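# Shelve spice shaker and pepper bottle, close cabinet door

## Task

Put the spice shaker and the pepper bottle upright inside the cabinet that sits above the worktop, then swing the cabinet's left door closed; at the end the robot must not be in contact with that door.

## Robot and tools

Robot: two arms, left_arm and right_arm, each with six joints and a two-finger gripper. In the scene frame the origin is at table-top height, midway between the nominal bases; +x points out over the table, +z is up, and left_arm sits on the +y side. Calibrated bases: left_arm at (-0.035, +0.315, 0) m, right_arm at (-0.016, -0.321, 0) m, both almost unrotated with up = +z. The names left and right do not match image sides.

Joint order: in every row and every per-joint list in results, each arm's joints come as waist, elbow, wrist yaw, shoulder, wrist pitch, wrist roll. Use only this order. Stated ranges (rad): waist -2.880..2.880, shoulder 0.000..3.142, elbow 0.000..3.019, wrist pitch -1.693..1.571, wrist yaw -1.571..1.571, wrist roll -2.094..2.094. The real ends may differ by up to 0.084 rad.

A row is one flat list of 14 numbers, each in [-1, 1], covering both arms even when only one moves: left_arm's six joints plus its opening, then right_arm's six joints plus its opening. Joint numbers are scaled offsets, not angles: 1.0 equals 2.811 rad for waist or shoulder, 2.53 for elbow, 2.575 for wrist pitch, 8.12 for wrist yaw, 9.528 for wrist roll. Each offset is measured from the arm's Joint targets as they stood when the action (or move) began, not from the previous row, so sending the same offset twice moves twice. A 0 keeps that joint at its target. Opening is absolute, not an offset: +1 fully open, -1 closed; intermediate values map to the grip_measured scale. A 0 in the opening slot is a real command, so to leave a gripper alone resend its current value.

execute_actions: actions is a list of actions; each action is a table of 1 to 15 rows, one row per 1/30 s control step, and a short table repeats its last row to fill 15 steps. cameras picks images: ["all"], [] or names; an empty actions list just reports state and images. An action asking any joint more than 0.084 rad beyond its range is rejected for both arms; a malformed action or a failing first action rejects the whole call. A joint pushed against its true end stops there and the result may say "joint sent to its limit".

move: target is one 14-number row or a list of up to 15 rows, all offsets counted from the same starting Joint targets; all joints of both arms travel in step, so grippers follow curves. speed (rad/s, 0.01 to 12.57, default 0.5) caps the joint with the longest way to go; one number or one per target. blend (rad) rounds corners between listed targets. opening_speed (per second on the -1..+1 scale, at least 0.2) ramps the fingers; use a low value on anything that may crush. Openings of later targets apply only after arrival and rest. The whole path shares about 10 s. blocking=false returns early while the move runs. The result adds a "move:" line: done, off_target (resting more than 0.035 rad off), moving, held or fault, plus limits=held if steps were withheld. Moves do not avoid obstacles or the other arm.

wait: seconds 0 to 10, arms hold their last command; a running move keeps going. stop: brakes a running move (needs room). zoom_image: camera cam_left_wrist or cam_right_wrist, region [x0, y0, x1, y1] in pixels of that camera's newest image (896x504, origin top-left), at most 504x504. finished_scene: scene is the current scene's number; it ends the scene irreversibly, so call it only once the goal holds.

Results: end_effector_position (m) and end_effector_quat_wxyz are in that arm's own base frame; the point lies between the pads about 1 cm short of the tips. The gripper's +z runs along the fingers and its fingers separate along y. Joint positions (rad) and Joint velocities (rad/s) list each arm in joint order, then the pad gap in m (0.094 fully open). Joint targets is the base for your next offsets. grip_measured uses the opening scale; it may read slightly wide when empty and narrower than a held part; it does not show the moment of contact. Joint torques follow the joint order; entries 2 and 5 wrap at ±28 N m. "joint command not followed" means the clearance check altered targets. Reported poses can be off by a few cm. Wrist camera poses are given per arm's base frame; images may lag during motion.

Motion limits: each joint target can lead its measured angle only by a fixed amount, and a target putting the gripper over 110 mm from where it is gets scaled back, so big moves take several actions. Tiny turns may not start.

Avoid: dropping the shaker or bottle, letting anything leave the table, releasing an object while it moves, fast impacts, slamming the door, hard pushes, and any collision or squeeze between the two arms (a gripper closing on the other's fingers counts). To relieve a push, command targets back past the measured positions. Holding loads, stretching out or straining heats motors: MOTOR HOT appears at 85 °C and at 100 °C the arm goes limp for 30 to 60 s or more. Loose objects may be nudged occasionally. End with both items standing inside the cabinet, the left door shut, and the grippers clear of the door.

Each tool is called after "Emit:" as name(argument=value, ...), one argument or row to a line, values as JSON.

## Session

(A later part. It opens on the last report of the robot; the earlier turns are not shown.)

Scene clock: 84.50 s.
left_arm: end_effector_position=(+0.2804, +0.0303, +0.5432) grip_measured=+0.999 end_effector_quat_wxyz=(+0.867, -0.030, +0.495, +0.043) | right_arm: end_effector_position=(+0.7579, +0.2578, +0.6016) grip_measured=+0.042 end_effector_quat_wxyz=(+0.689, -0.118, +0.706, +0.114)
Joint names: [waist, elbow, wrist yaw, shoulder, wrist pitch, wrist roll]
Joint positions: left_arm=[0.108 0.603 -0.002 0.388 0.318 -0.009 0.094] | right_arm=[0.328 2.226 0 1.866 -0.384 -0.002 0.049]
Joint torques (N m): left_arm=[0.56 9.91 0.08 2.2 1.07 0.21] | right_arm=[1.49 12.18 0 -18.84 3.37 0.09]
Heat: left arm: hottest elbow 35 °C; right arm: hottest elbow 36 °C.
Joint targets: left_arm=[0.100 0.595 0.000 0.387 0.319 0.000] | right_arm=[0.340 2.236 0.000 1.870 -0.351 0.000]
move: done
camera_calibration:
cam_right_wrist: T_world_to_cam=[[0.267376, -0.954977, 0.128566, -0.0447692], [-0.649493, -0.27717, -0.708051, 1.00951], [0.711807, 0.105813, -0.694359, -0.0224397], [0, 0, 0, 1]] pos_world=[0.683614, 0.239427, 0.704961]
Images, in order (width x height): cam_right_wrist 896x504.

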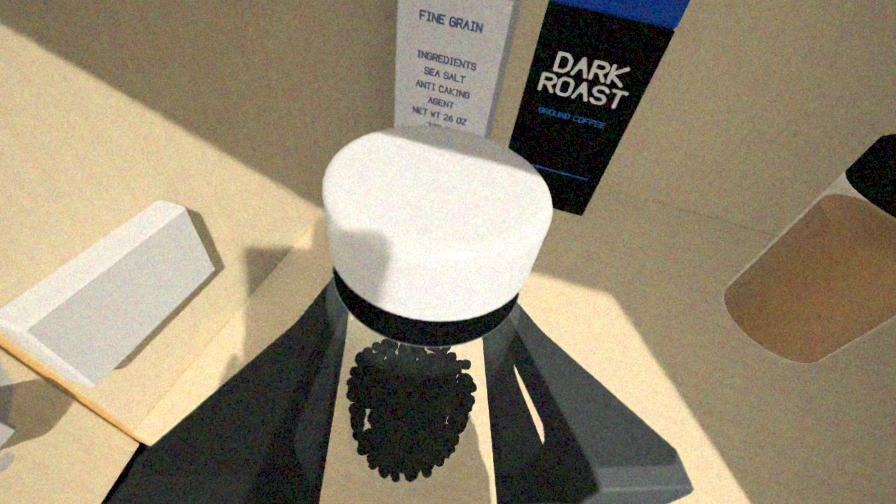

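Emit:
move(
  target=[0,0,0,0,0,0,1,0,-0.004,0,0,0.004,0,-0.25],
  speed=0.1,
)

Emit:
move(
  target=[0,0,0,0,0,0,1,0,-0.004,0,0,0.004,0,-0.25],
  speed=0.1,
  cameras=["all"],
)

Emit:
zoom_image(
  camera="cam_right_wrist",
  region=[300, 304, 500, 504],
)

Scene clock: 85.63 s.
left_arm: end_effector_position=(+0.2804, +0.0303, +0.5432) grip_measured=+0.999 end_effector_quat_wxyz=(+0.867, -0.030, +0.495, +0.043) | right_arm: end_effector_position=(+0.7592, +0.2583, +0.5980) grip_measured=+0.042 end_effector_quat_wxyz=(+0.689, -0.118, +0.706, +0.114)
Joint names: [waist, elbow, wrist yaw, shoulder, wrist pitch, wrist roll]
Joint positions: left_arm=[0.108 0.603 -0.002 0.388 0.318 -0.009 0.094] | right_arm=[0.328 2.216 0 1.866 -0.373 -0.002 0.049]
Joint torques (N m): left_arm=[0.44 9.92 0.07 2.26 1.06 0.2] | right_arm=[0.91 12.49 -0.01 -19.25 3.17 0.16]
Heat: left arm: hottest elbow 35 °C; right arm: hottest elbow 36 °C.
Joint targets: left_arm=[0.100 0.595 0.000 0.387 0.319 0.000] | right_arm=[0.340 2.226 0.000 1.870 -0.341 0.000]
move: done
camera_calibration:
cam_left_wrist: T_world_to_cam=[[-0.0358668, -0.994521, 0.0981891, -0.0281601], [-0.203359, -0.0889333, -0.975057, 0.610418], [0.978447, -0.0549398, -0.199055, -0.0395297], [0, 0, 0, 1]] pos_world=[0.161802, 0.024109, 0.590089]
cam_right_wrist: T_world_to_cam=[[0.267376, -0.954977, 0.128566, -0.0442591], [-0.649493, -0.27717, -0.708051, 1.00785], [0.711807, 0.105813, -0.694359, -0.0259765], [0, 0, 0, 1]] pos_world=[0.684914, 0.239827, 0.701261]

Scene clock: 86.43 s.
left_arm: end_effector_position=(+0.2804, +0.0303, +0.5432) grip_measured=+0.999 end_effector_quat_wxyz=(+0.867, -0.030, +0.495, +0.043) | right_arm: end_effector_position=(+0.7604, +0.2587, +0.5947) grip_measured=+0.042 end_effector_quat_wxyz=(+0.690, -0.118, +0.705, +0.114)
Joint names: [waist, elbow, wrist yaw, shoulder, wrist pitch, wrist roll]
Joint positions: left_arm=[0.108 0.603 -0.002 0.388 0.318 -0.009 0.094] | right_arm=[0.328 2.206 0 1.866 -0.362 -0.002 0.049]
Joint torques (N m): left_arm=[0.56 9.92 0.07 2.26 1.07 0.21] | right_arm=[0.62 12.62 -0.02 -19.25 3.11 0.14]
Heat: left arm: hottest elbow 35 °C; right arm: hottest elbow 36 °C.
Joint targets: left_arm=[0.100 0.595 0.000 0.387 0.319 0.000] | right_arm=[0.340 2.216 0.000 1.870 -0.331 0.000]
move: done
camera_calibration:
cam_left_wrist: T_world_to_cam=[[-0.0358668, -0.994521, 0.0981891, -0.0281601], [-0.203359, -0.0889333, -0.975057, 0.610418], [0.978447, -0.0549398, -0.199055, -0.0395297], [0, 0, 0, 1]] pos_world=[0.161802, 0.024109, 0.590089]
cam_right_wrist: T_world_to_cam=[[0.267259, -0.955026, 0.128445, -0.0435708], [-0.648753, -0.276885, -0.70884, 1.00631], [0.712525, 0.106115, -0.693576, -0.0302032], [0, 0, 0, 1]] pos_world=[0.68601, 0.240226, 0.69796]

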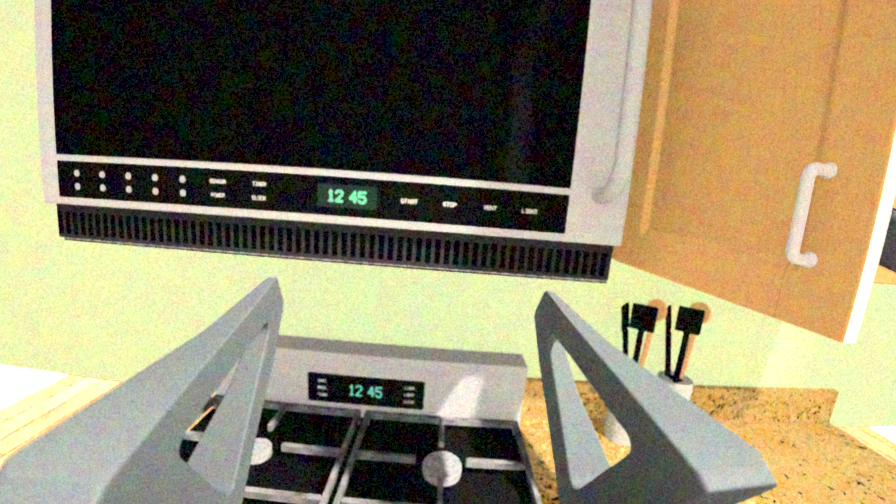

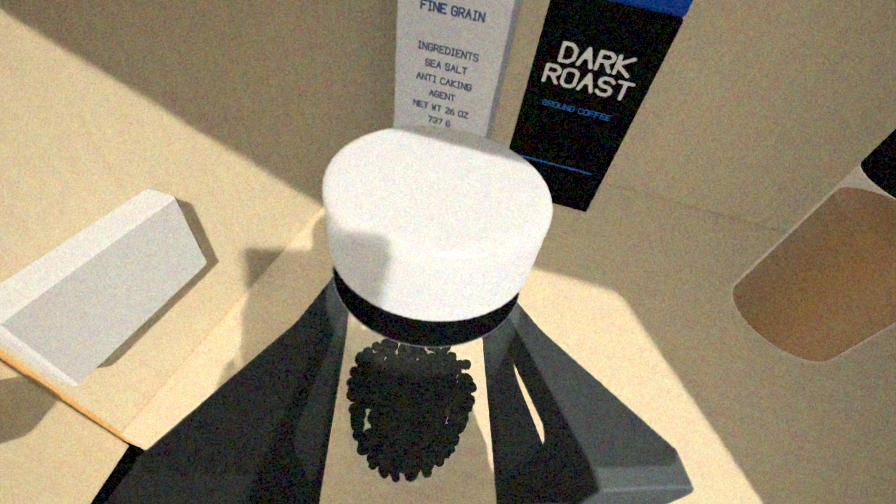

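Scaled by 2.520 from the camera's 896x504 image, which has a finer 1280x720 frame.

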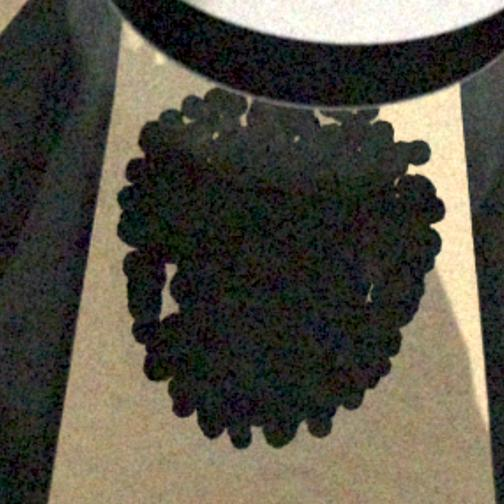

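Emit:
move(
  target=[0,0,0,0,0,0,1,0,-0.004,0,0,0.004,0,-0.25],
  speed=0.1,
)

Emit:
move(
  target=[0,0,0,0,0,0,1,0,-0.004,0,0,0.004,0,-0.25],
  speed=0.1,
)

Emit:
move(
  target=[0,0,0,0,0,0,1,0,-0.004,0,0,0.004,0,-0.25],
  speed=0.1,
  cameras=["cam_right_wrist"],
)

Emit:
zoom_image(
  camera="cam_right_wrist",
  region=[300, 304, 500, 504],
)

Scene clock: 87.40 s.
left_arm: end_effector_position=(+0.2804, +0.0303, +0.5432) grip_measured=+0.999 end_effector_quat_wxyz=(+0.867, -0.030, +0.495, +0.043) | right_arm: end_effector_position=(+0.7612, +0.2590, +0.5938) grip_measured=+0.042 end_effector_quat_wxyz=(+0.692, -0.117, +0.703, +0.114)
Joint names: [waist, elbow, wrist yaw, shoulder, wrist pitch, wrist roll]
Joint positions: left_arm=[0.108 0.603 -0.002 0.388 0.318 -0.009 0.094] | right_arm=[0.328 2.2 0 1.866 -0.35 -0.002 0.049]
Joint torques (N m): left_arm=[0.44 9.91 0.07 2.2 1.16 0.21] | right_arm=[1.38 12.19 -0.06 -20.19 3.15 0.13]
Heat: left arm: hottest elbow 35 °C; right arm: hottest elbow 36 °C.
Joint targets: left_arm=[0.100 0.595 0.000 0.387 0.319 0.000] | right_arm=[0.340 2.205 0.000 1.870 -0.320 0.000]
move: done
camera_calibration:
cam_left_wrist: T_world_to_cam=[[-0.0358668, -0.994521, 0.0981891, -0.0281601], [-0.203359, -0.0889333, -0.975057, 0.610418], [0.978447, -0.0549398, -0.199055, -0.0395297], [0, 0, 0, 1]] pos_world=[0.161802, 0.024109, 0.590089]
cam_right_wrist: T_world_to_cam=[[0.266465, -0.955287, 0.128155, -0.0425786], [-0.644623, -0.27548, -0.713143, 1.00542], [0.71656, 0.107415, -0.689205, -0.0374458], [0, 0, 0, 1]] pos_world=[0.686293, 0.24032, 0.696655]

Scene clock: 88.17 s.
left_arm: end_effector_position=(+0.2804, +0.0303, +0.5432) grip_measured=+0.999 end_effector_quat_wxyz=(+0.867, -0.030, +0.495, +0.043) | right_arm: end_effector_position=(+0.7620, +0.2592, +0.5933) grip_measured=+0.042 end_effector_quat_wxyz=(+0.695, -0.117, +0.701, +0.114)
Joint names: [waist, elbow, wrist yaw, shoulder, wrist pitch, wrist roll]
Joint positions: left_arm=[0.108 0.603 -0.002 0.388 0.318 -0.009 0.094] | right_arm=[0.328 2.193 0 1.866 -0.336 -0.002 0.049]
Joint torques (N m): left_arm=[0.56 9.88 0.07 2.26 1.11 0.22] | right_arm=[0.62 11.95 -0.09 -19.14 2.73 0.15]
Heat: left arm: hottest elbow 35 °C; right arm: hottest elbow 36 °C.
Joint targets: left_arm=[0.100 0.595 0.000 0.387 0.319 0.000] | right_arm=[0.340 2.195 0.000 1.870 -0.310 0.000]
move: done
camera_calibration:
cam_left_wrist: T_world_to_cam=[[-0.0358668, -0.994521, 0.0981891, -0.0281601], [-0.203359, -0.0889333, -0.975057, 0.610418], [0.978447, -0.0549398, -0.199055, -0.0395297], [0, 0, 0, 1]] pos_world=[0.161802, 0.024109, 0.590089]
cam_right_wrist: T_world_to_cam=[[0.26561, -0.955571, 0.127808, -0.0415552], [-0.639698, -0.273867, -0.718181, 1.00434], [0.721275, 0.108998, -0.684019, -0.045557], [0, 0, 0, 1]] pos_world=[0.686373, 0.240313, 0.69545]

Scene clock: 88.93 s.
left_arm: end_effector_position=(+0.2804, +0.0303, +0.5432) grip_measured=+0.999 end_effector_quat_wxyz=(+0.867, -0.030, +0.495, +0.043) | right_arm: end_effector_position=(+0.7627, +0.2595, +0.5929) grip_measured=+0.042 end_effector_quat_wxyz=(+0.697, -0.116, +0.698, +0.115)
Joint names: [waist, elbow, wrist yaw, shoulder, wrist pitch, wrist roll]
Joint positions: left_arm=[0.108 0.603 -0.002 0.388 0.318 -0.009 0.094] | right_arm=[0.328 2.187 0 1.866 -0.322 -0.002 0.049]
Joint torques (N m): left_arm=[0.56 9.94 0.08 2.08 1.13 0.22] | right_arm=[1.03 11.74 -0.01 -19.19 2.88 0.1]
Heat: left arm: hottest elbow 35 °C; right arm: hottest elbow 36 °C.
Joint targets: left_arm=[0.100 0.595 0.000 0.387 0.319 0.000] | right_arm=[0.340 2.185 0.000 1.870 -0.300 0.000]
move: done
camera_calibration:
cam_right_wrist: T_world_to_cam=[[0.26467, -0.955898, 0.127317, -0.0403761], [-0.634508, -0.272041, -0.723459, 1.00334], [0.726189, 0.110694, -0.678526, -0.0537557], [0, 0, 0, 1]] pos_world=[0.686352, 0.240306, 0.694543]
Images, in order (width x height): cam_right_wrist 896x504.

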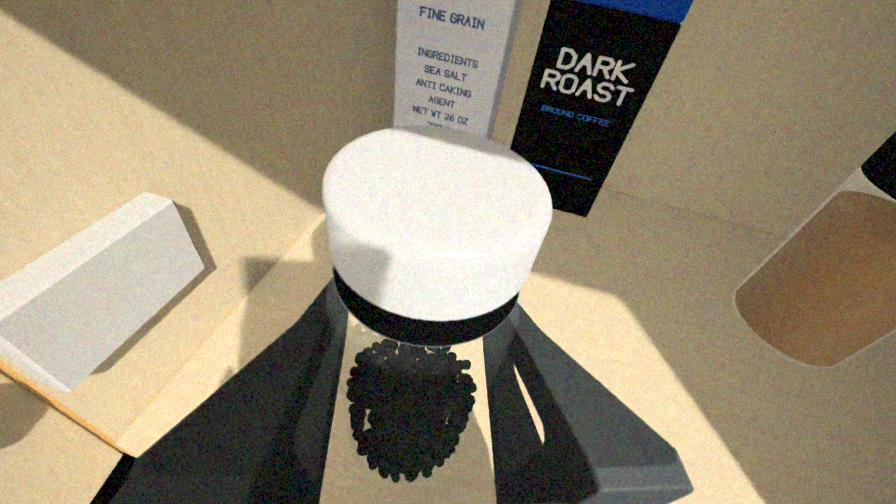

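Scaled by 2.520 from the camera's 896x504 image, which has a finer 1280x720 frame.

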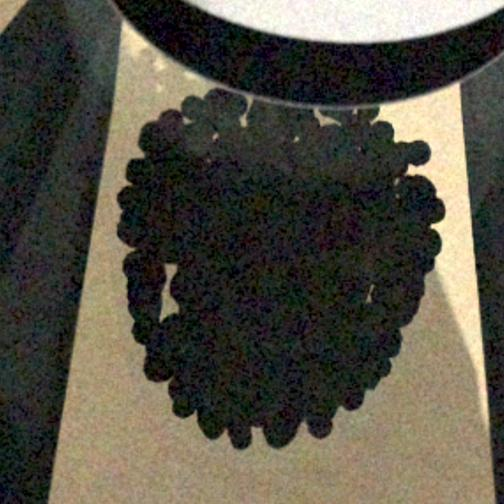

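Emit:
move(
  target=[0,0,0,0,0,0,1,0,0,0,0,0,0,0.5],
  opening_speed=0.6,
  cameras=["cam_right_wrist"],
)

Scene clock: 90.63 s.
left_arm: end_effector_position=(+0.2804, +0.0303, +0.5432) grip_measured=+0.999 end_effector_quat_wxyz=(+0.867, -0.030, +0.495, +0.043) | right_arm: end_effector_position=(+0.7627, +0.2595, +0.5940) grip_measured=+0.496 end_effector_quat_wxyz=(+0.699, -0.116, +0.696, +0.115)
Joint names: [waist, elbow, wrist yaw, shoulder, wrist pitch, wrist roll]
Joint positions: left_arm=[0.108 0.603 -0.002 0.388 0.318 -0.009 0.094] | right_arm=[0.328 2.187 0 1.866 -0.318 -0.002 0.07]
Joint torques (N m): left_arm=[0.5 9.85 0.06 2.26 1.16 0.21] | right_arm=[0.85 11.62 -0.04 -20.13 2.66 0.11]
Heat: left arm: hottest elbow 35 °C; right arm: hottest elbow 36 °C.
Joint targets: left_arm=[0.100 0.595 0.000 0.387 0.319 0.000] | right_arm=[0.340 2.185 0.000 1.870 -0.300 0.000]
move: done
camera_calibration:
cam_right_wrist: T_world_to_cam=[[0.264204, -0.956049, 0.127144, -0.0399792], [-0.631625, -0.271142, -0.726314, 1.00335], [0.728866, 0.111588, -0.675502, -0.0571263], [0, 0, 0, 1]] pos_world=[0.68594, 0.240202, 0.69524]
Images, in order (width x height): cam_right_wrist 896x504.

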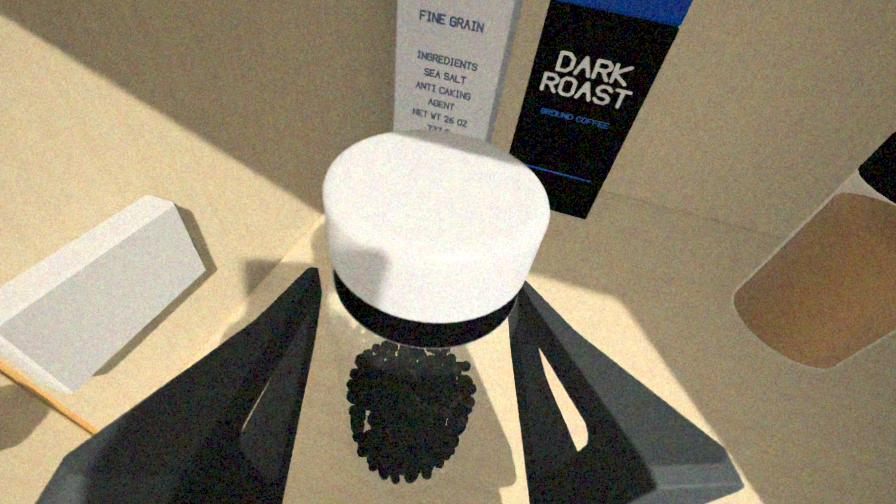

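Emit:
move(
  target=[
    [0,0,0,0,0,0,1,0,0,0,-0.0107,0,0,0.5],
    [0,0,0,0,0,0,1,0,-0.1364,0,-0.1073,0.033,0,0.5],
    [0,0,0,0,0,0,1,0,-0.247,0,-0.2028,0.0408,0,0.5],
  ],
  speed=[0.1,0.25,0.4],
  blend=[0,0.1,0],
  cameras=["cam_right_wrist"],
)

Scene clock: 94.03 s.
left_arm: end_effector_position=(+0.2804, +0.0303, +0.5432) grip_measured=+0.999 end_effector_quat_wxyz=(+0.867, -0.030, +0.495, +0.043) | right_arm: end_effector_position=(+0.5722, +0.1946, +0.6209) grip_measured=+0.497 end_effector_quat_wxyz=(+0.713, -0.114, +0.682, +0.117)
Joint names: [waist, elbow, wrist yaw, shoulder, wrist pitch, wrist roll]
Joint positions: left_arm=[0.108 0.603 -0.002 0.388 0.318 -0.009 0.094] | right_arm=[0.328 1.563 0 1.308 -0.211 -0.002 0.07]
Joint torques (N m): left_arm=[0.67 9.91 0.07 2.32 1.13 0.22] | right_arm=[1.38 11.75 -0.07 -11.63 2.59 0.15]
Heat: left arm: hottest elbow 35 °C; right arm: hottest elbow 36 °C.
Joint targets: left_arm=[0.100 0.595 0.000 0.387 0.319 0.000] | right_arm=[0.340 1.560 0.000 1.299 -0.195 0.000]
move: done
camera_calibration:
cam_right_wrist: T_world_to_cam=[[0.2593, -0.957729, 0.124573, -0.0503993], [-0.602715, -0.261252, -0.753978, 0.883735], [0.754651, 0.120424, -0.64498, 0.0717985], [0, 0, 0, 1]] pos_world=[0.491526, 0.173963, 0.718904]
Images, in order (width x height): cam_right_wrist 896x504.

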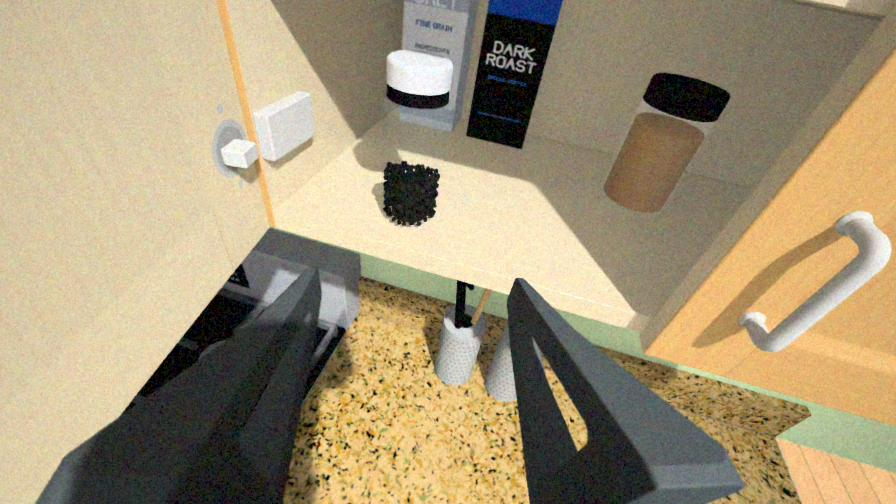

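Emit:
move(
  target=[
    [0,0,0,0,0,0,1,-0.1387,-0.134,0,-0.1647,-0.0738,0,0.5],
    [0,0,0,0,0,0,1,-0.1754,-0.3897,0,-0.201,0.0214,0,0.5],
    [0,0,0,0,0,0,1,-0.1754,-0.5134,0,-0.0608,0.3348,0,1],
  ],
  speed=[0.7,0.9,0.9],
  blend=0.1,
  cameras=["cam_right_wrist"],
)

Scene clock: 98.10 s.
left_arm: end_effector_position=(+0.2804, +0.0303, +0.5432) grip_measured=+0.999 end_effector_quat_wxyz=(+0.867, -0.030, +0.495, +0.043) | right_arm: end_effector_position=(+0.4051, -0.0569, +0.1629) grip_measured=+0.997 end_effector_quat_wxyz=(+0.630, +0.053, +0.774, -0.044)
Joint names: [waist, elbow, wrist yaw, shoulder, wrist pitch, wrist roll]
Joint positions: left_arm=[0.108 0.603 -0.002 0.388 0.318 -0.009 0.094] | right_arm=[-0.138 0.264 0 1.117 0.649 -0.002 0.094]
Joint torques (N m): left_arm=[0.5 9.89 0.07 2.26 1.07 0.22] | right_arm=[-0.38 8.65 -0.04 -3.37 2.62 0.12]
Heat: left arm: hottest elbow 35 °C; right arm: hottest elbow 36 °C.
Joint targets: left_arm=[0.100 0.595 0.000 0.387 0.319 0.000] | right_arm=[-0.153 0.261 0.000 1.129 0.667 0.000]
move: done
camera_calibration:
cam_right_wrist: T_world_to_cam=[[-0.167696, -0.976346, 0.136479, -0.0208929], [-0.819481, 0.0610975, -0.569841, 0.448116], [0.548023, -0.207402, -0.810342, 0.0247305], [0, 0, 0, 1]] pos_world=[0.350166, -0.0426483, 0.278246]
Images, in order (width x height): cam_right_wrist 896x504.

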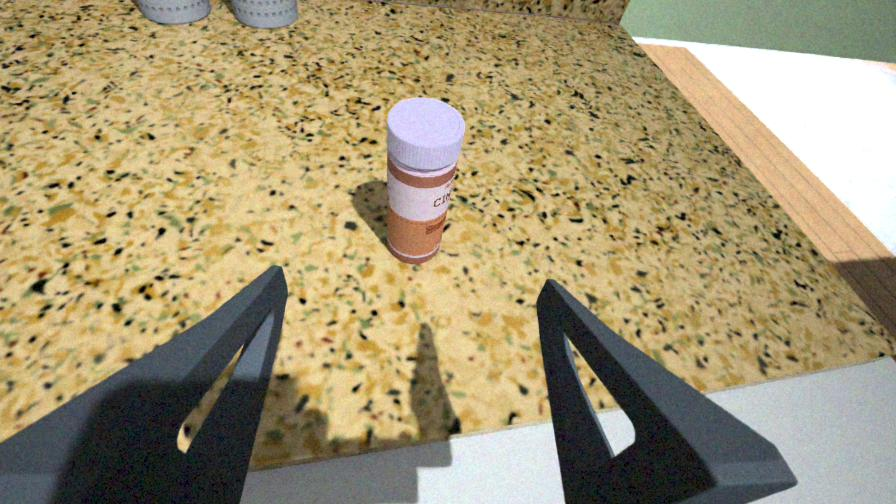

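Emit:
move(
  target=[0,0,0,0,0,0,1,-0.0036,0.0233,0,0.2522,0.3351,0,1],
  speed=0.6,
  cameras=["cam_right_wrist"],
)

Scene clock: 100.77 s.
left_arm: end_effector_position=(+0.2804, +0.0303, +0.5432) grip_measured=+0.999 end_effector_quat_wxyz=(+0.867, -0.030, +0.495, +0.043) | right_arm: end_effector_position=(+0.4421, -0.0666, +0.0963) grip_measured=+0.997 end_effector_quat_wxyz=(+0.702, +0.052, +0.709, -0.053)
Joint names: [waist, elbow, wrist yaw, shoulder, wrist pitch, wrist roll]
Joint positions: left_arm=[0.108 0.603 -0.002 0.388 0.318 -0.009 0.094] | right_arm=[-0.148 0.302 0 1.823 1.512 -0.002 0.094]
Joint torques (N m): left_arm=[0.62 9.89 0.07 2.2 1.09 0.22] | right_arm=[-1.67 4.49 -0.03 -7.41 2.51 0.15]
Heat: left arm: hottest elbow 35 °C; right arm: hottest elbow 35 °C.
Joint targets: left_arm=[0.100 0.595 0.000 0.387 0.319 0.000] | right_arm=[-0.163 0.321 0.000 1.837 1.530 0.000]
move: done
camera_calibration:
cam_right_wrist: T_world_to_cam=[[-0.202852, -0.970837, 0.127776, 0.00169073], [-0.694283, 0.0505788, -0.717922, 0.399304], [0.690523, -0.234345, -0.684296, -0.128458], [0, 0, 0, 1]] pos_world=[0.366277, -0.0486585, 0.19855]
Images, in order (width x height): cam_right_wrist 896x504.

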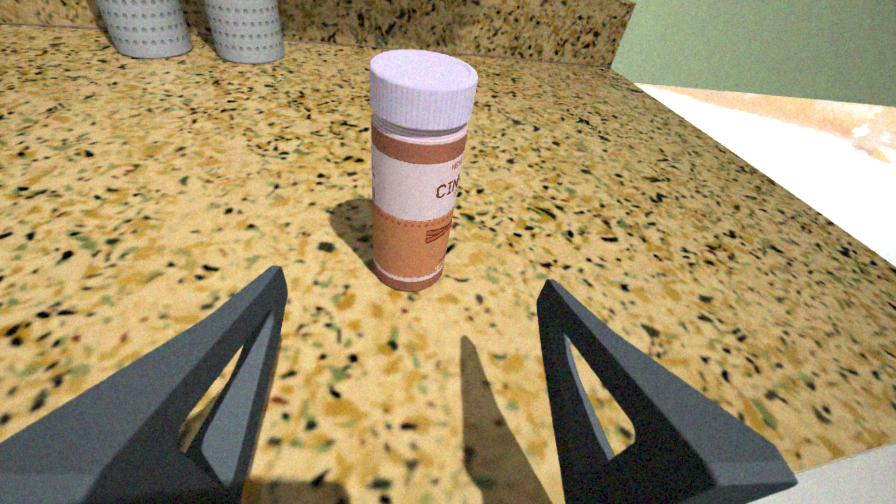

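Emit:
move(
  target=[0,0,0,0,0,0,1,-0.0005,0.1328,0,0.0288,-0.0932,0,1],
  speed=0.25,
  cameras=["cam_right_wrist"],
)

Scene clock: 102.93 s.
left_arm: end_effector_position=(+0.2804, +0.0303, +0.5432) grip_measured=+0.999 end_effector_quat_wxyz=(+0.867, -0.030, +0.495, +0.043) | right_arm: end_effector_position=(+0.5604, -0.0849, +0.1085) grip_measured=+0.997 end_effector_quat_wxyz=(+0.714, +0.051, +0.696, -0.054)
Joint names: [waist, elbow, wrist yaw, shoulder, wrist pitch, wrist roll]
Joint positions: left_arm=[0.108 0.603 -0.002 0.388 0.318 -0.009 0.094] | right_arm=[-0.15 0.628 0 1.899 1.298 -0.002 0.094]
Joint torques (N m): left_arm=[0.5 9.89 0.07 2.14 1.09 0.21] | right_arm=[-0.79 7.58 -0.03 -11.69 1.51 0.08]
Heat: left arm: hottest elbow 36 °C; right arm: hottest elbow 35 °C.
Joint targets: left_arm=[0.100 0.595 0.000 0.387 0.319 0.000] | right_arm=[-0.164 0.656 0.000 1.919 1.290 0.000]
move: done
camera_calibration:
cam_right_wrist: T_world_to_cam=[[-0.208565, -0.969902, 0.125664, 0.00984075], [-0.668059, 0.0474439, -0.742595, 0.478864], [0.714282, -0.23883, -0.657846, -0.222614], [0, 0, 0, 1]] pos_world=[0.48097, -0.0663414, 0.20792]
Images, in order (width x height): cam_right_wrist 896x504.

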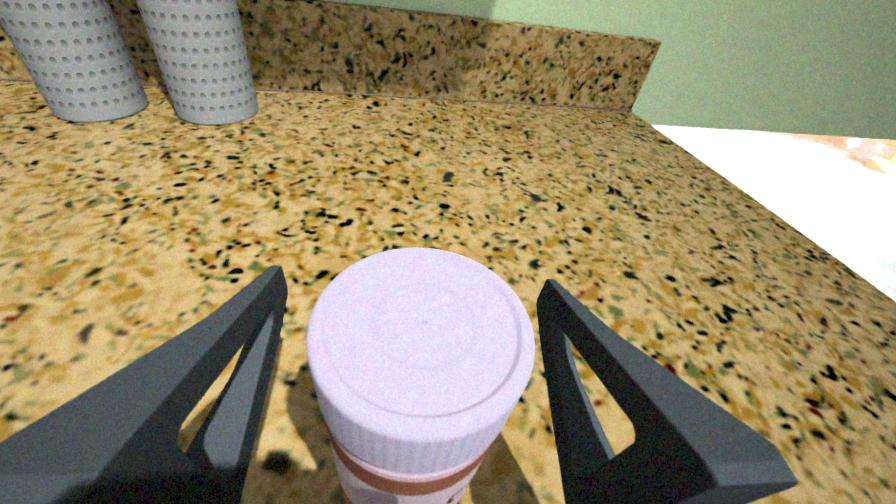

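Emit:
move(
  target=[0,0,0,0,0,0,1,0,-0.0261,0,0.0101,0.0287,0,1],
  speed=0.15,
  cameras=["cam_right_wrist"],
)

Scene clock: 104.23 s.
left_arm: end_effector_position=(+0.2804, +0.0303, +0.5432) grip_measured=+0.999 end_effector_quat_wxyz=(+0.867, -0.030, +0.495, +0.043) | right_arm: end_effector_position=(+0.5475, -0.0832, +0.0923) grip_measured=+0.997 end_effector_quat_wxyz=(+0.709, +0.052, +0.701, -0.054)
Joint names: [waist, elbow, wrist yaw, shoulder, wrist pitch, wrist roll]
Joint positions: left_arm=[0.108 0.603 -0.002 0.388 0.318 -0.009 0.094] | right_arm=[-0.15 0.595 0 1.93 1.346 -0.002 0.094]
Joint torques (N m): left_arm=[0.5 9.88 0.08 2.08 1.11 0.22] | right_arm=[-1.32 4.04 -0.01 -11.34 2.69 0.1]
Heat: left arm: hottest elbow 36 °C; right arm: hottest elbow 35 °C.
Joint targets: left_arm=[0.100 0.595 0.000 0.387 0.319 0.000] | right_arm=[-0.165 0.590 0.000 1.947 1.364 0.000]
move: done
camera_calibration:
cam_right_wrist: T_world_to_cam=[[-0.206897, -0.970138, 0.126593, 0.00982632], [-0.679717, 0.0494666, -0.731805, 0.463604], [0.70369, -0.237456, -0.669653, -0.216664], [0, 0, 0, 1]] pos_world=[0.469617, -0.0648482, 0.192933]
Images, in order (width x height): cam_right_wrist 896x504.

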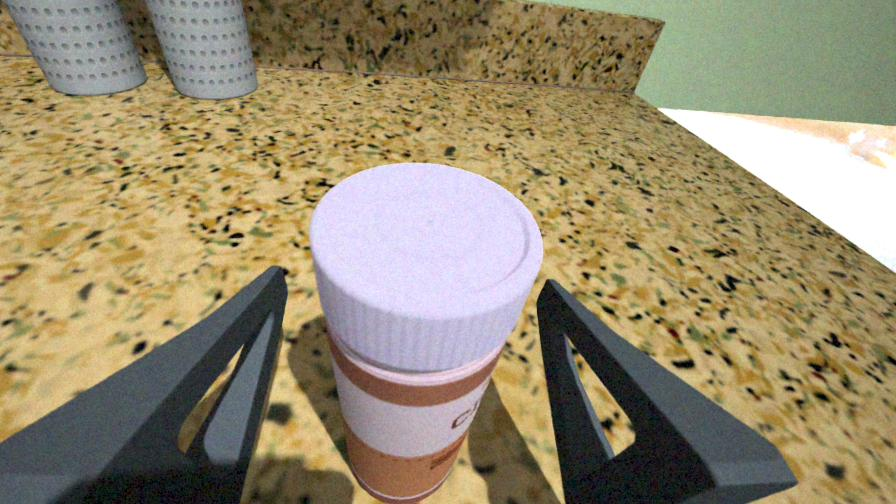

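Emit:
move(
  target=[0,0,0,0,0,0,1,0,0,0,0,0,0,-0.3],
  opening_speed=0.5,
)

Emit:
move(
  target=[
    [0,0,0,0,0,0,1,0,-0.0316,0,-0.1423,-0.1262,0,-0.3],
    [0,0,0,0,0,0,1,0.0409,0.0277,0,-0.4244,-0.4909,0,-0.3],
    [0,0,0,0,0,0,1,0.1263,0.3281,0,-0.3778,-0.7083,0,-0.3],
    [0,0,0,0,0,0,1,0.1298,0.4526,0,-0.2177,-0.6548,0,-0.3],
  ],
  speed=[0.35,0.7,0.7,0.5],
  blend=0.1,
  cameras=["cam_right_wrist"],
)

Scene clock: 107.77 s.
left_arm: end_effector_position=(+0.2804, +0.0303, +0.5432) grip_measured=+0.999 end_effector_quat_wxyz=(+0.867, -0.030, +0.495, +0.043) | right_arm: end_effector_position=(+0.5475, -0.0832, +0.0926) grip_measured=-0.108 end_effector_quat_wxyz=(+0.709, +0.052, +0.701, -0.054)
Joint names: [waist, elbow, wrist yaw, shoulder, wrist pitch, wrist roll]
Joint positions: left_arm=[0.108 0.603 -0.002 0.388 0.318 -0.009 0.094] | right_arm=[-0.15 0.595 0 1.93 1.347 -0.002 0.042]
Joint torques (N m): left_arm=[0.5 9.89 0.07 2.2 1.1 0.21] | right_arm=[-0.38 4.07 -0.02 -11.34 2.65 0.15]
Heat: left arm: hottest elbow 36 °C; right arm: hottest elbow 34 °C.
Joint targets: left_arm=[0.100 0.595 0.000 0.387 0.319 0.000] | right_arm=[-0.165 0.590 0.000 1.947 1.364 0.000]
move: done
camera_calibration:
cam_left_wrist: T_world_to_cam=[[-0.0358668, -0.994521, 0.0981891, -0.0281601], [-0.203359, -0.0889333, -0.975057, 0.610418], [0.978447, -0.0549398, -0.199055, -0.0395297], [0, 0, 0, 1]] pos_world=[0.161802, 0.024109, 0.590089]
cam_right_wrist: T_world_to_cam=[[-0.207104, -0.970099, 0.126557, 0.00988713], [-0.678879, 0.04936, -0.732589, 0.46343], [0.704437, -0.237639, -0.668802, -0.216985], [0, 0, 0, 1]] pos_world=[0.469513, -0.0648475, 0.193132]

Scene clock: 113.03 s.
left_arm: end_effector_position=(+0.2804, +0.0303, +0.5432) grip_measured=+0.999 end_effector_quat_wxyz=(+0.867, -0.030, +0.495, +0.043) | right_arm: end_effector_position=(+0.5949, +0.1111, +0.6371) grip_measured=-0.108 end_effector_quat_wxyz=(+0.700, -0.066, +0.708, +0.064)
Joint names: [waist, elbow, wrist yaw, shoulder, wrist pitch, wrist roll]
Joint positions: left_arm=[0.108 0.603 -0.002 0.388 0.318 -0.009 0.094] | right_arm=[0.185 1.666 0 1.332 -0.345 -0.002 0.042]
Joint torques (N m): left_arm=[0.5 9.92 0.08 2.08 1.11 0.21] | right_arm=[1.2 18.07 -0.01 -10.46 2.54 0.13]
Heat: left arm: hottest elbow 36 °C; right arm: hottest elbow 35 °C.
Joint targets: left_arm=[0.100 0.595 0.000 0.387 0.319 0.000] | right_arm=[0.200 1.735 0.000 1.335 -0.322 0.000]
move: off_target (right_arm); right_arm: the elbow is farthest, 0.069 rad from its target
camera_calibration:
cam_right_wrist: T_world_to_cam=[[0.12645, -0.9837, 0.127851, -0.0584733], [-0.673366, -0.179762, -0.717122, 0.897301], [0.728415, 0.00458955, -0.685121, 0.129176], [0, 0, 0, 1]] pos_world=[0.517512, 0.103187, 0.739451]
Images, in order (width x height): cam_right_wrist 896x504.

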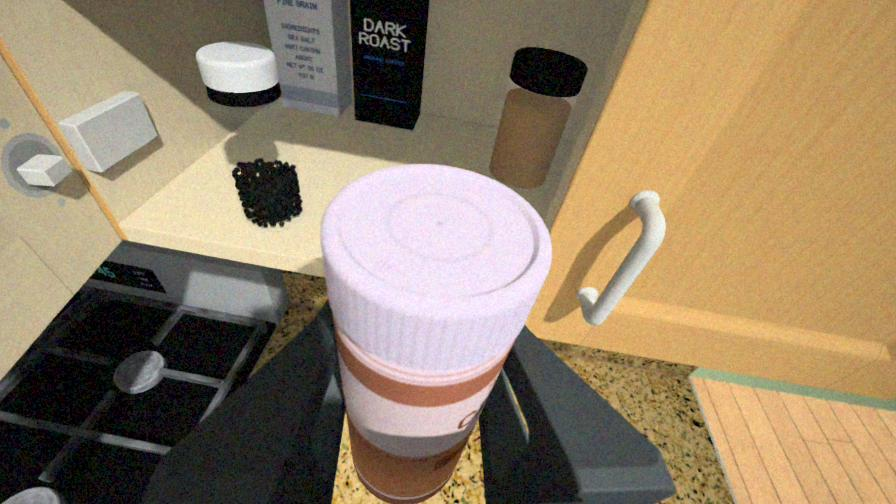

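Emit:
move(
  target=[
    [0,0,0,0,0,0,1,0,0.0992,0,0.0872,-0.0043,0,-0.3],
    [0,0,0,0,0,0,1,0,0.2075,0,0.1654,-0.0241,0,-0.3],
  ],
  speed=0.25,
  blend=0.08,
  cameras=["cam_right_wrist"],
)

Scene clock: 116.17 s.
left_arm: end_effector_position=(+0.2804, +0.0303, +0.5432) grip_measured=+0.999 end_effector_quat_wxyz=(+0.867, -0.030, +0.495, +0.043) | right_arm: end_effector_position=(+0.7540, +0.1409, +0.6413) grip_measured=-0.108 end_effector_quat_wxyz=(+0.712, -0.065, +0.696, +0.065)
Joint names: [waist, elbow, wrist yaw, shoulder, wrist pitch, wrist roll]
Joint positions: left_arm=[0.108 0.603 -0.002 0.388 0.318 -0.009 0.094] | right_arm=[0.185 2.192 0 1.788 -0.381 -0.002 0.042]
Joint torques (N m): left_arm=[0.62 9.91 0.07 2.2 1.11 0.22] | right_arm=[1.44 17.62 -0.02 -16.97 1.76 0.15]
Heat: left arm: hottest elbow 36 °C; right arm: hottest elbow 36 °C.
Joint targets: left_arm=[0.100 0.595 0.000 0.387 0.319 0.000] | right_arm=[0.200 2.260 0.000 1.800 -0.384 0.000]
move: off_target (right_arm); right_arm: the elbow is farthest, 0.068 rad from its target
camera_calibration:
cam_right_wrist: T_world_to_cam=[[0.122325, -0.984471, 0.125911, -0.045328], [-0.649334, -0.175329, -0.740017, 1.00865], [0.750601, 0.00876445, -0.660697, -0.0169509], [0, 0, 0, 1]] pos_world=[0.673215, 0.132369, 0.740923]
Images, in order (width x height): cam_right_wrist 896x504.

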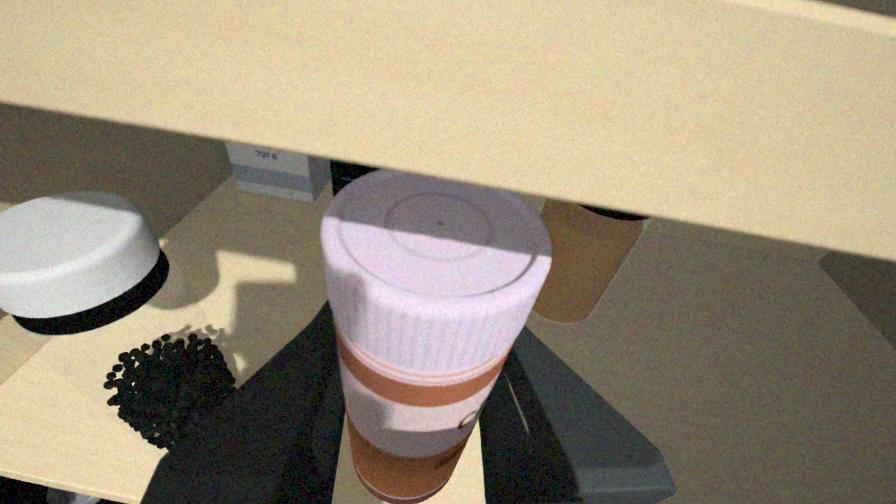

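Emit:
move(
  target=[0,0,0,0,0,0,1,0,-0.0514,0,0,0.0346,0,-0.3],
  speed=0.15,
  cameras=["cam_right_wrist"],
)

Scene clock: 117.83 s.
left_arm: end_effector_position=(+0.2804, +0.0303, +0.5432) grip_measured=+0.999 end_effector_quat_wxyz=(+0.867, -0.030, +0.495, +0.043) | right_arm: end_effector_position=(+0.7635, +0.1427, +0.6167) grip_measured=-0.108 end_effector_quat_wxyz=(+0.711, -0.065, +0.697, +0.065)
Joint names: [waist, elbow, wrist yaw, shoulder, wrist pitch, wrist roll]
Joint positions: left_arm=[0.108 0.603 -0.002 0.388 0.318 -0.009 0.094] | right_arm=[0.185 2.128 0 1.79 -0.318 -0.002 0.042]
Joint torques (N m): left_arm=[0.5 9.88 0.07 2.14 1.09 0.21] | right_arm=[1.73 11.86 -0.08 -17.79 2.5 0.18]
Heat: left arm: hottest elbow 36 °C; right arm: hottest elbow 36 °C.
Joint targets: left_arm=[0.100 0.595 0.000 0.387 0.319 0.000] | right_arm=[0.200 2.130 0.000 1.800 -0.295 0.000]
move: done
camera_calibration:
cam_right_wrist: T_world_to_cam=[[0.122714, -0.984403, 0.126061, -0.0420039], [-0.651798, -0.175728, -0.737753, 0.997621], [0.748399, 0.00836661, -0.663196, -0.0370434], [0, 0, 0, 1]] pos_world=[0.683125, 0.134271, 0.716726]
Images, in order (width x height): cam_right_wrist 896x504.

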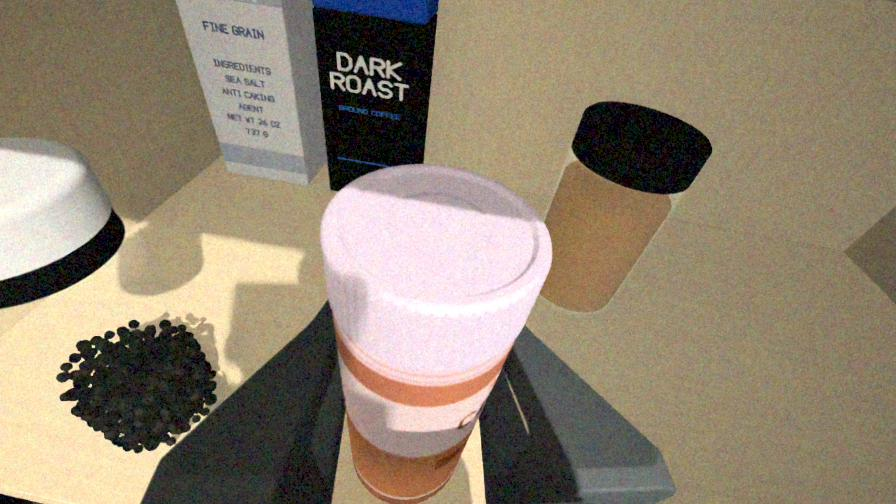

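Emit:
move(
  target=[0,0,0,0,0,0,1,0,-0.014,0,0,0.0136,0,-0.3],
  speed=0.12,
)

Emit:
move(
  target=[0,0,0,0,0,0,1,0,-0.004,0,0,0.004,0,-0.3],
  speed=0.1,
)

Emit:
move(
  target=[0,0,0,0,0,0,1,0,-0.004,0,0,0.004,0,-0.3],
  speed=0.1,
)

Emit:
move(
  target=[0,0,0,0,0,0,1,0,-0.004,0,0,0.004,0,-0.3],
  speed=0.1,
  cameras=["cam_right_wrist"],
)

Scene clock: 119.00 s.
left_arm: end_effector_position=(+0.2804, +0.0303, +0.5432) grip_measured=+0.999 end_effector_quat_wxyz=(+0.867, -0.030, +0.495, +0.043) | right_arm: end_effector_position=(+0.7676, +0.1435, +0.6045) grip_measured=-0.108 end_effector_quat_wxyz=(+0.711, -0.065, +0.697, +0.065)
Joint names: [waist, elbow, wrist yaw, shoulder, wrist pitch, wrist roll]
Joint positions: left_arm=[0.108 0.603 -0.002 0.388 0.318 -0.009 0.094] | right_arm=[0.185 2.093 0 1.79 -0.283 -0.002 0.042]
Joint torques (N m): left_arm=[0.56 9.87 0.08 2.08 1.09 0.21] | right_arm=[1.44 11.77 -0.03 -17.85 2.7 0.12]
Heat: left arm: hottest elbow 36 °C; right arm: hottest elbow 36 °C.
Joint targets: left_arm=[0.100 0.595 0.000 0.387 0.319 0.000] | right_arm=[0.200 2.095 0.000 1.800 -0.260 0.000]
move: done
camera_calibration:
cam_left_wrist: T_world_to_cam=[[-0.0358668, -0.994521, 0.0981891, -0.0281601], [-0.203359, -0.0889333, -0.975057, 0.610418], [0.978447, -0.0549398, -0.199055, -0.0395297], [0, 0, 0, 1]] pos_world=[0.161802, 0.024109, 0.590089]
cam_right_wrist: T_world_to_cam=[[0.12262, -0.984421, 0.126013, -0.0401294], [-0.651222, -0.175623, -0.738287, 0.991102], [0.748916, 0.00846615, -0.662611, -0.0489712], [0, 0, 0, 1]] pos_world=[0.687023, 0.13497, 0.704325]

Scene clock: 119.77 s.
left_arm: end_effector_position=(+0.2804, +0.0303, +0.5432) grip_measured=+0.999 end_effector_quat_wxyz=(+0.867, -0.030, +0.495, +0.043) | right_arm: end_effector_position=(+0.7687, +0.1437, +0.6006) grip_measured=-0.108 end_effector_quat_wxyz=(+0.711, -0.065, +0.697, +0.065)
Joint names: [waist, elbow, wrist yaw, shoulder, wrist pitch, wrist roll]
Joint positions: left_arm=[0.108 0.603 -0.002 0.388 0.318 -0.009 0.094] | right_arm=[0.185 2.083 0 1.79 -0.273 -0.002 0.042]
Joint torques (N m): left_arm=[0.44 9.89 0.07 2.26 1.07 0.21] | right_arm=[1.55 11.85 -0.07 -17.85 2.84 0.12]
Heat: left arm: hottest elbow 36 °C; right arm: hottest elbow 36 °C.
Joint targets: left_arm=[0.100 0.595 0.000 0.387 0.319 0.000] | right_arm=[0.200 2.084 0.000 1.800 -0.250 0.000]
move: done
camera_calibration:
cam_left_wrist: T_world_to_cam=[[-0.0358668, -0.994521, 0.0981891, -0.0281601], [-0.203359, -0.0889333, -0.975057, 0.610418], [0.978447, -0.0549398, -0.199055, -0.0395297], [0, 0, 0, 1]] pos_world=[0.161802, 0.024109, 0.590089]
cam_right_wrist: T_world_to_cam=[[0.122676, -0.984402, 0.126112, -0.039612], [-0.651533, -0.175737, -0.737984, 0.98915], [0.748635, 0.00836691, -0.662929, -0.0519617], [0, 0, 0, 1]] pos_world=[0.688224, 0.135271, 0.700526]

Scene clock: 120.53 s.
left_arm: end_effector_position=(+0.2804, +0.0303, +0.5432) grip_measured=+0.999 end_effector_quat_wxyz=(+0.867, -0.030, +0.495, +0.043) | right_arm: end_effector_position=(+0.7698, +0.1439, +0.5971) grip_measured=-0.108 end_effector_quat_wxyz=(+0.711, -0.065, +0.697, +0.065)
Joint names: [waist, elbow, wrist yaw, shoulder, wrist pitch, wrist roll]
Joint positions: left_arm=[0.108 0.603 -0.002 0.388 0.318 -0.009 0.094] | right_arm=[0.185 2.073 0 1.79 -0.263 -0.002 0.042]
Joint torques (N m): left_arm=[0.56 9.92 0.07 2.2 1.11 0.22] | right_arm=[0.97 12.14 -0.06 -17.73 2.85 0.11]
Heat: left arm: hottest elbow 36 °C; right arm: hottest elbow 36 °C.
Joint targets: left_arm=[0.100 0.595 0.000 0.387 0.319 0.000] | right_arm=[0.200 2.075 0.000 1.800 -0.239 0.000]
move: done
camera_calibration:
cam_left_wrist: T_world_to_cam=[[-0.0358668, -0.994521, 0.0981891, -0.0281601], [-0.203359, -0.0889333, -0.975057, 0.610418], [0.978447, -0.0549398, -0.199055, -0.0395297], [0, 0, 0, 1]] pos_world=[0.161802, 0.024109, 0.590089]
cam_right_wrist: T_world_to_cam=[[0.12262, -0.984421, 0.126013, -0.0390855], [-0.651222, -0.175623, -0.738287, 0.987215], [0.748916, 0.00846615, -0.662611, -0.0554592], [0, 0, 0, 1]] pos_world=[0.689223, 0.13537, 0.697025]

Scene clock: 121.30 s.
left_arm: end_effector_position=(+0.2804, +0.0303, +0.5432) grip_measured=+0.999 end_effector_quat_wxyz=(+0.867, -0.030, +0.495, +0.043) | right_arm: end_effector_position=(+0.7708, +0.1441, +0.5933) grip_measured=-0.108 end_effector_quat_wxyz=(+0.711, -0.065, +0.697, +0.065)
Joint names: [waist, elbow, wrist yaw, shoulder, wrist pitch, wrist roll]
Joint positions: left_arm=[0.108 0.603 -0.002 0.388 0.318 -0.009 0.094] | right_arm=[0.185 2.063 0 1.79 -0.253 -0.002 0.042]
Joint torques (N m): left_arm=[0.62 9.91 0.08 2.2 1.11 0.22] | right_arm=[1.03 11.9 -0.03 -17.2 2.96 0.16]
Heat: left arm: hottest elbow 36 °C; right arm: hottest elbow 36 °C.
Joint targets: left_arm=[0.100 0.595 0.000 0.387 0.319 0.000] | right_arm=[0.200 2.064 0.000 1.800 -0.229 0.000]
move: done
camera_calibration:
cam_right_wrist: T_world_to_cam=[[0.12262, -0.984421, 0.126013, -0.0385447], [-0.651222, -0.175623, -0.738287, 0.985161], [0.748916, 0.00846615, -0.662611, -0.0588027], [0, 0, 0, 1]] pos_world=[0.690323, 0.13557, 0.693225]
Images, in order (width x height): cam_right_wrist 896x504.

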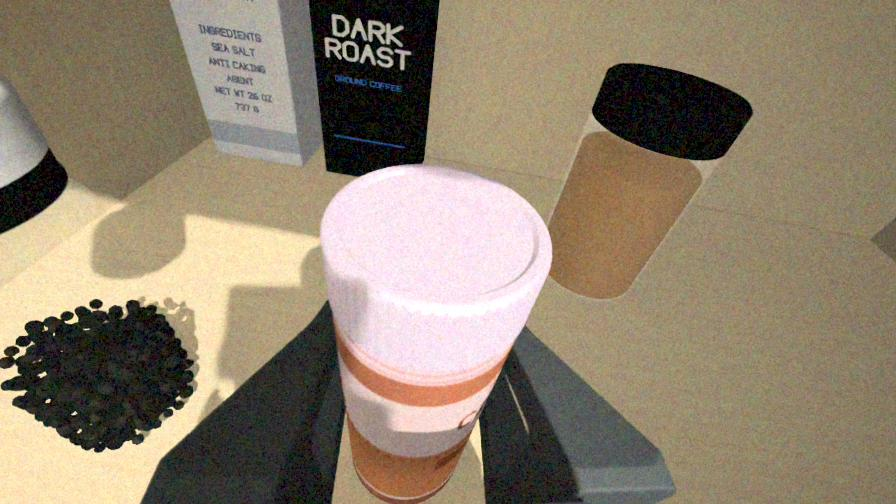

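Emit:
move(
  target=[0,0,0,0,0,0,1,0,-0.004,0,0,0.003,0,-0.3],
  speed=0.1,
)

Emit:
move(
  target=[0,0,0,0,0,0,1,0,-0.003,0,0,0.003,0,-0.3],
  speed=0.1,
)

Emit:
move(
  target=[0,0,0,0,0,0,1,0,-0.003,0,0,0.003,0,-0.3],
  speed=0.1,
  cameras=["cam_right_wrist"],
)

Scene clock: 122.23 s.
left_arm: end_effector_position=(+0.2804, +0.0303, +0.5432) grip_measured=+0.999 end_effector_quat_wxyz=(+0.867, -0.030, +0.495, +0.043) | right_arm: end_effector_position=(+0.7718, +0.1443, +0.5891) grip_measured=-0.108 end_effector_quat_wxyz=(+0.710, -0.065, +0.698, +0.065)
Joint names: [waist, elbow, wrist yaw, shoulder, wrist pitch, wrist roll]
Joint positions: left_arm=[0.108 0.603 -0.002 0.388 0.318 -0.009 0.094] | right_arm=[0.185 2.053 0 1.79 -0.245 -0.002 0.042]
Joint torques (N m): left_arm=[0.44 9.88 0.08 2.2 1.06 0.21] | right_arm=[1.73 12.1 -0.04 -17.85 2.67 0.11]
Heat: left arm: hottest elbow 36 °C; right arm: hottest elbow 36 °C.
Joint targets: left_arm=[0.100 0.595 0.000 0.387 0.319 0.000] | right_arm=[0.200 2.054 0.000 1.800 -0.221 0.000]
move: done
camera_calibration:
cam_left_wrist: T_world_to_cam=[[-0.0358668, -0.994521, 0.0981891, -0.0281601], [-0.203359, -0.0889333, -0.975057, 0.610418], [0.978447, -0.0549398, -0.199055, -0.0395297], [0, 0, 0, 1]] pos_world=[0.161802, 0.024109, 0.590089]
cam_right_wrist: T_world_to_cam=[[0.122895, -0.984367, 0.126165, -0.0381815], [-0.652894, -0.175938, -0.736733, 0.983103], [0.747413, 0.00816785, -0.66431, -0.0601737], [0, 0, 0, 1]] pos_world=[0.691529, 0.135872, 0.689127]

Scene clock: 122.97 s.
left_arm: end_effector_position=(+0.2804, +0.0303, +0.5432) grip_measured=+0.999 end_effector_quat_wxyz=(+0.867, -0.030, +0.495, +0.043) | right_arm: end_effector_position=(+0.7722, +0.1443, +0.5885) grip_measured=-0.108 end_effector_quat_wxyz=(+0.712, -0.065, +0.696, +0.065)
Joint names: [waist, elbow, wrist yaw, shoulder, wrist pitch, wrist roll]
Joint positions: left_arm=[0.108 0.603 -0.002 0.388 0.318 -0.009 0.094] | right_arm=[0.185 2.048 0 1.79 -0.236 -0.002 0.042]
Joint torques (N m): left_arm=[0.5 9.92 0.08 2.14 1.1 0.22] | right_arm=[1.03 11.63 -0.05 -17.2 2.78 0.15]
Heat: left arm: hottest elbow 36 °C; right arm: hottest elbow 36 °C.
Joint targets: left_arm=[0.100 0.595 0.000 0.387 0.319 0.000] | right_arm=[0.200 2.047 0.000 1.800 -0.214 0.000]
move: done
camera_calibration:
cam_left_wrist: T_world_to_cam=[[-0.0358668, -0.994521, 0.0981891, -0.0281601], [-0.203359, -0.0889333, -0.975057, 0.610418], [0.978447, -0.0549398, -0.199055, -0.0395297], [0, 0, 0, 1]] pos_world=[0.161802, 0.024109, 0.590089]
cam_right_wrist: T_world_to_cam=[[0.122373, -0.98447, 0.125871, -0.0374906], [-0.649597, -0.175333, -0.739785, 0.982167], [0.750366, 0.00876421, -0.660965, -0.0651894], [0, 0, 0, 1]] pos_world=[0.691516, 0.135869, 0.688223]

Scene clock: 123.73 s.
left_arm: end_effector_position=(+0.2804, +0.0303, +0.5432) grip_measured=+0.999 end_effector_quat_wxyz=(+0.867, -0.030, +0.495, +0.043) | right_arm: end_effector_position=(+0.7726, +0.1444, +0.5884) grip_measured=-0.108 end_effector_quat_wxyz=(+0.714, -0.065, +0.694, +0.066)
Joint names: [waist, elbow, wrist yaw, shoulder, wrist pitch, wrist roll]
Joint positions: left_arm=[0.108 0.603 -0.002 0.388 0.318 -0.009 0.094] | right_arm=[0.185 2.044 0 1.79 -0.225 -0.002 0.042]
Joint torques (N m): left_arm=[0.56 9.85 0.08 2.37 1.11 0.22] | right_arm=[0.97 11.4 -0.03 -18.61 2.67 0.15]
Heat: left arm: hottest elbow 36 °C; right arm: hottest elbow 36 °C.
Joint targets: left_arm=[0.100 0.595 0.000 0.387 0.319 0.000] | right_arm=[0.200 2.039 0.000 1.800 -0.206 0.000]
move: done
camera_calibration:
cam_right_wrist: T_world_to_cam=[[0.121563, -0.984624, 0.125449, -0.0366188], [-0.644871, -0.174423, -0.744123, 0.98115], [0.754562, 0.0095592, -0.656159, -0.071739], [0, 0, 0, 1]] pos_world=[0.691298, 0.135765, 0.687617]
Images, in order (width x height): cam_right_wrist 896x504.

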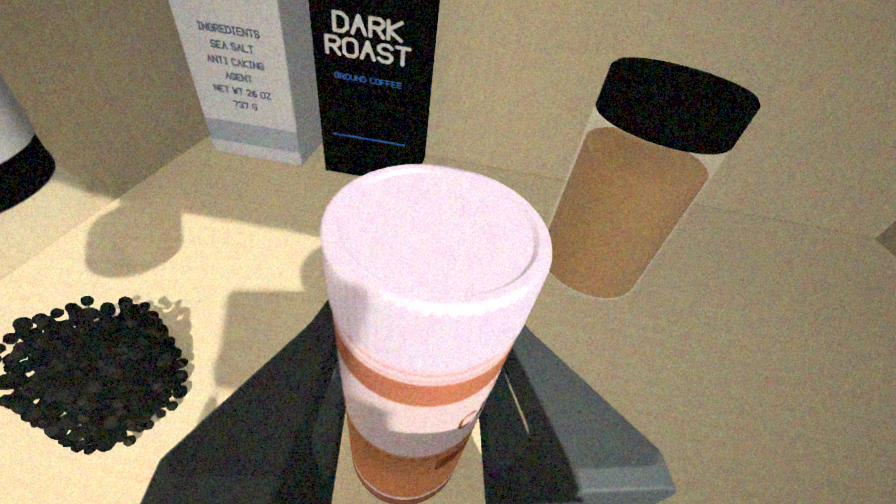

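Emit:
move(
  target=[0,0,0,0,0,0,1,0,0.0015,0,0,-0.004,0,0.4],
  opening_speed=0.6,
  cameras=["cam_right_wrist"],
)

Scene clock: 125.37 s.
left_arm: end_effector_position=(+0.2804, +0.0303, +0.5432) grip_measured=+0.999 end_effector_quat_wxyz=(+0.867, -0.030, +0.495, +0.043) | right_arm: end_effector_position=(+0.7726, +0.1447, +0.5883) grip_measured=+0.397 end_effector_quat_wxyz=(+0.714, -0.065, +0.694, +0.066)
Joint names: [waist, elbow, wrist yaw, shoulder, wrist pitch, wrist roll]
Joint positions: left_arm=[0.108 0.603 -0.002 0.388 0.318 -0.009 0.094] | right_arm=[0.186 2.043 0 1.79 -0.225 -0.002 0.066]
Joint torques (N m): left_arm=[0.56 9.85 0.07 2.2 1.11 0.22] | right_arm=[1.73 11.82 -0.08 -17.61 2.35 0.11]
Heat: left arm: hottest elbow 36 °C; right arm: hottest elbow 36 °C.
Joint targets: left_arm=[0.100 0.595 0.000 0.387 0.319 0.000] | right_arm=[0.200 2.043 0.000 1.800 -0.216 0.000]
move: done
camera_calibration:
cam_right_wrist: T_world_to_cam=[[0.121976, -0.98457, 0.125472, -0.0366077], [-0.644796, -0.174712, -0.74412, 0.981039], [0.75456, 0.00986082, -0.656157, -0.0719133], [0, 0, 0, 1]] pos_world=[0.691298, 0.136065, 0.687417]
Images, in order (width x height): cam_right_wrist 896x504.

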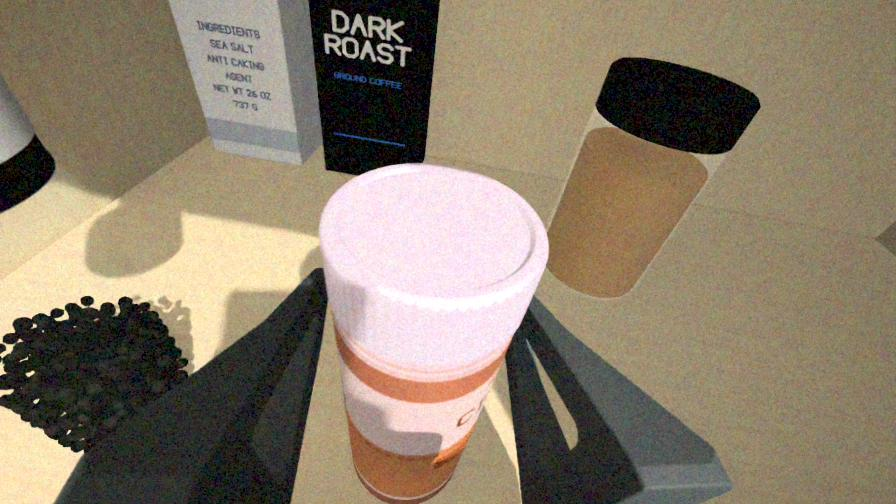

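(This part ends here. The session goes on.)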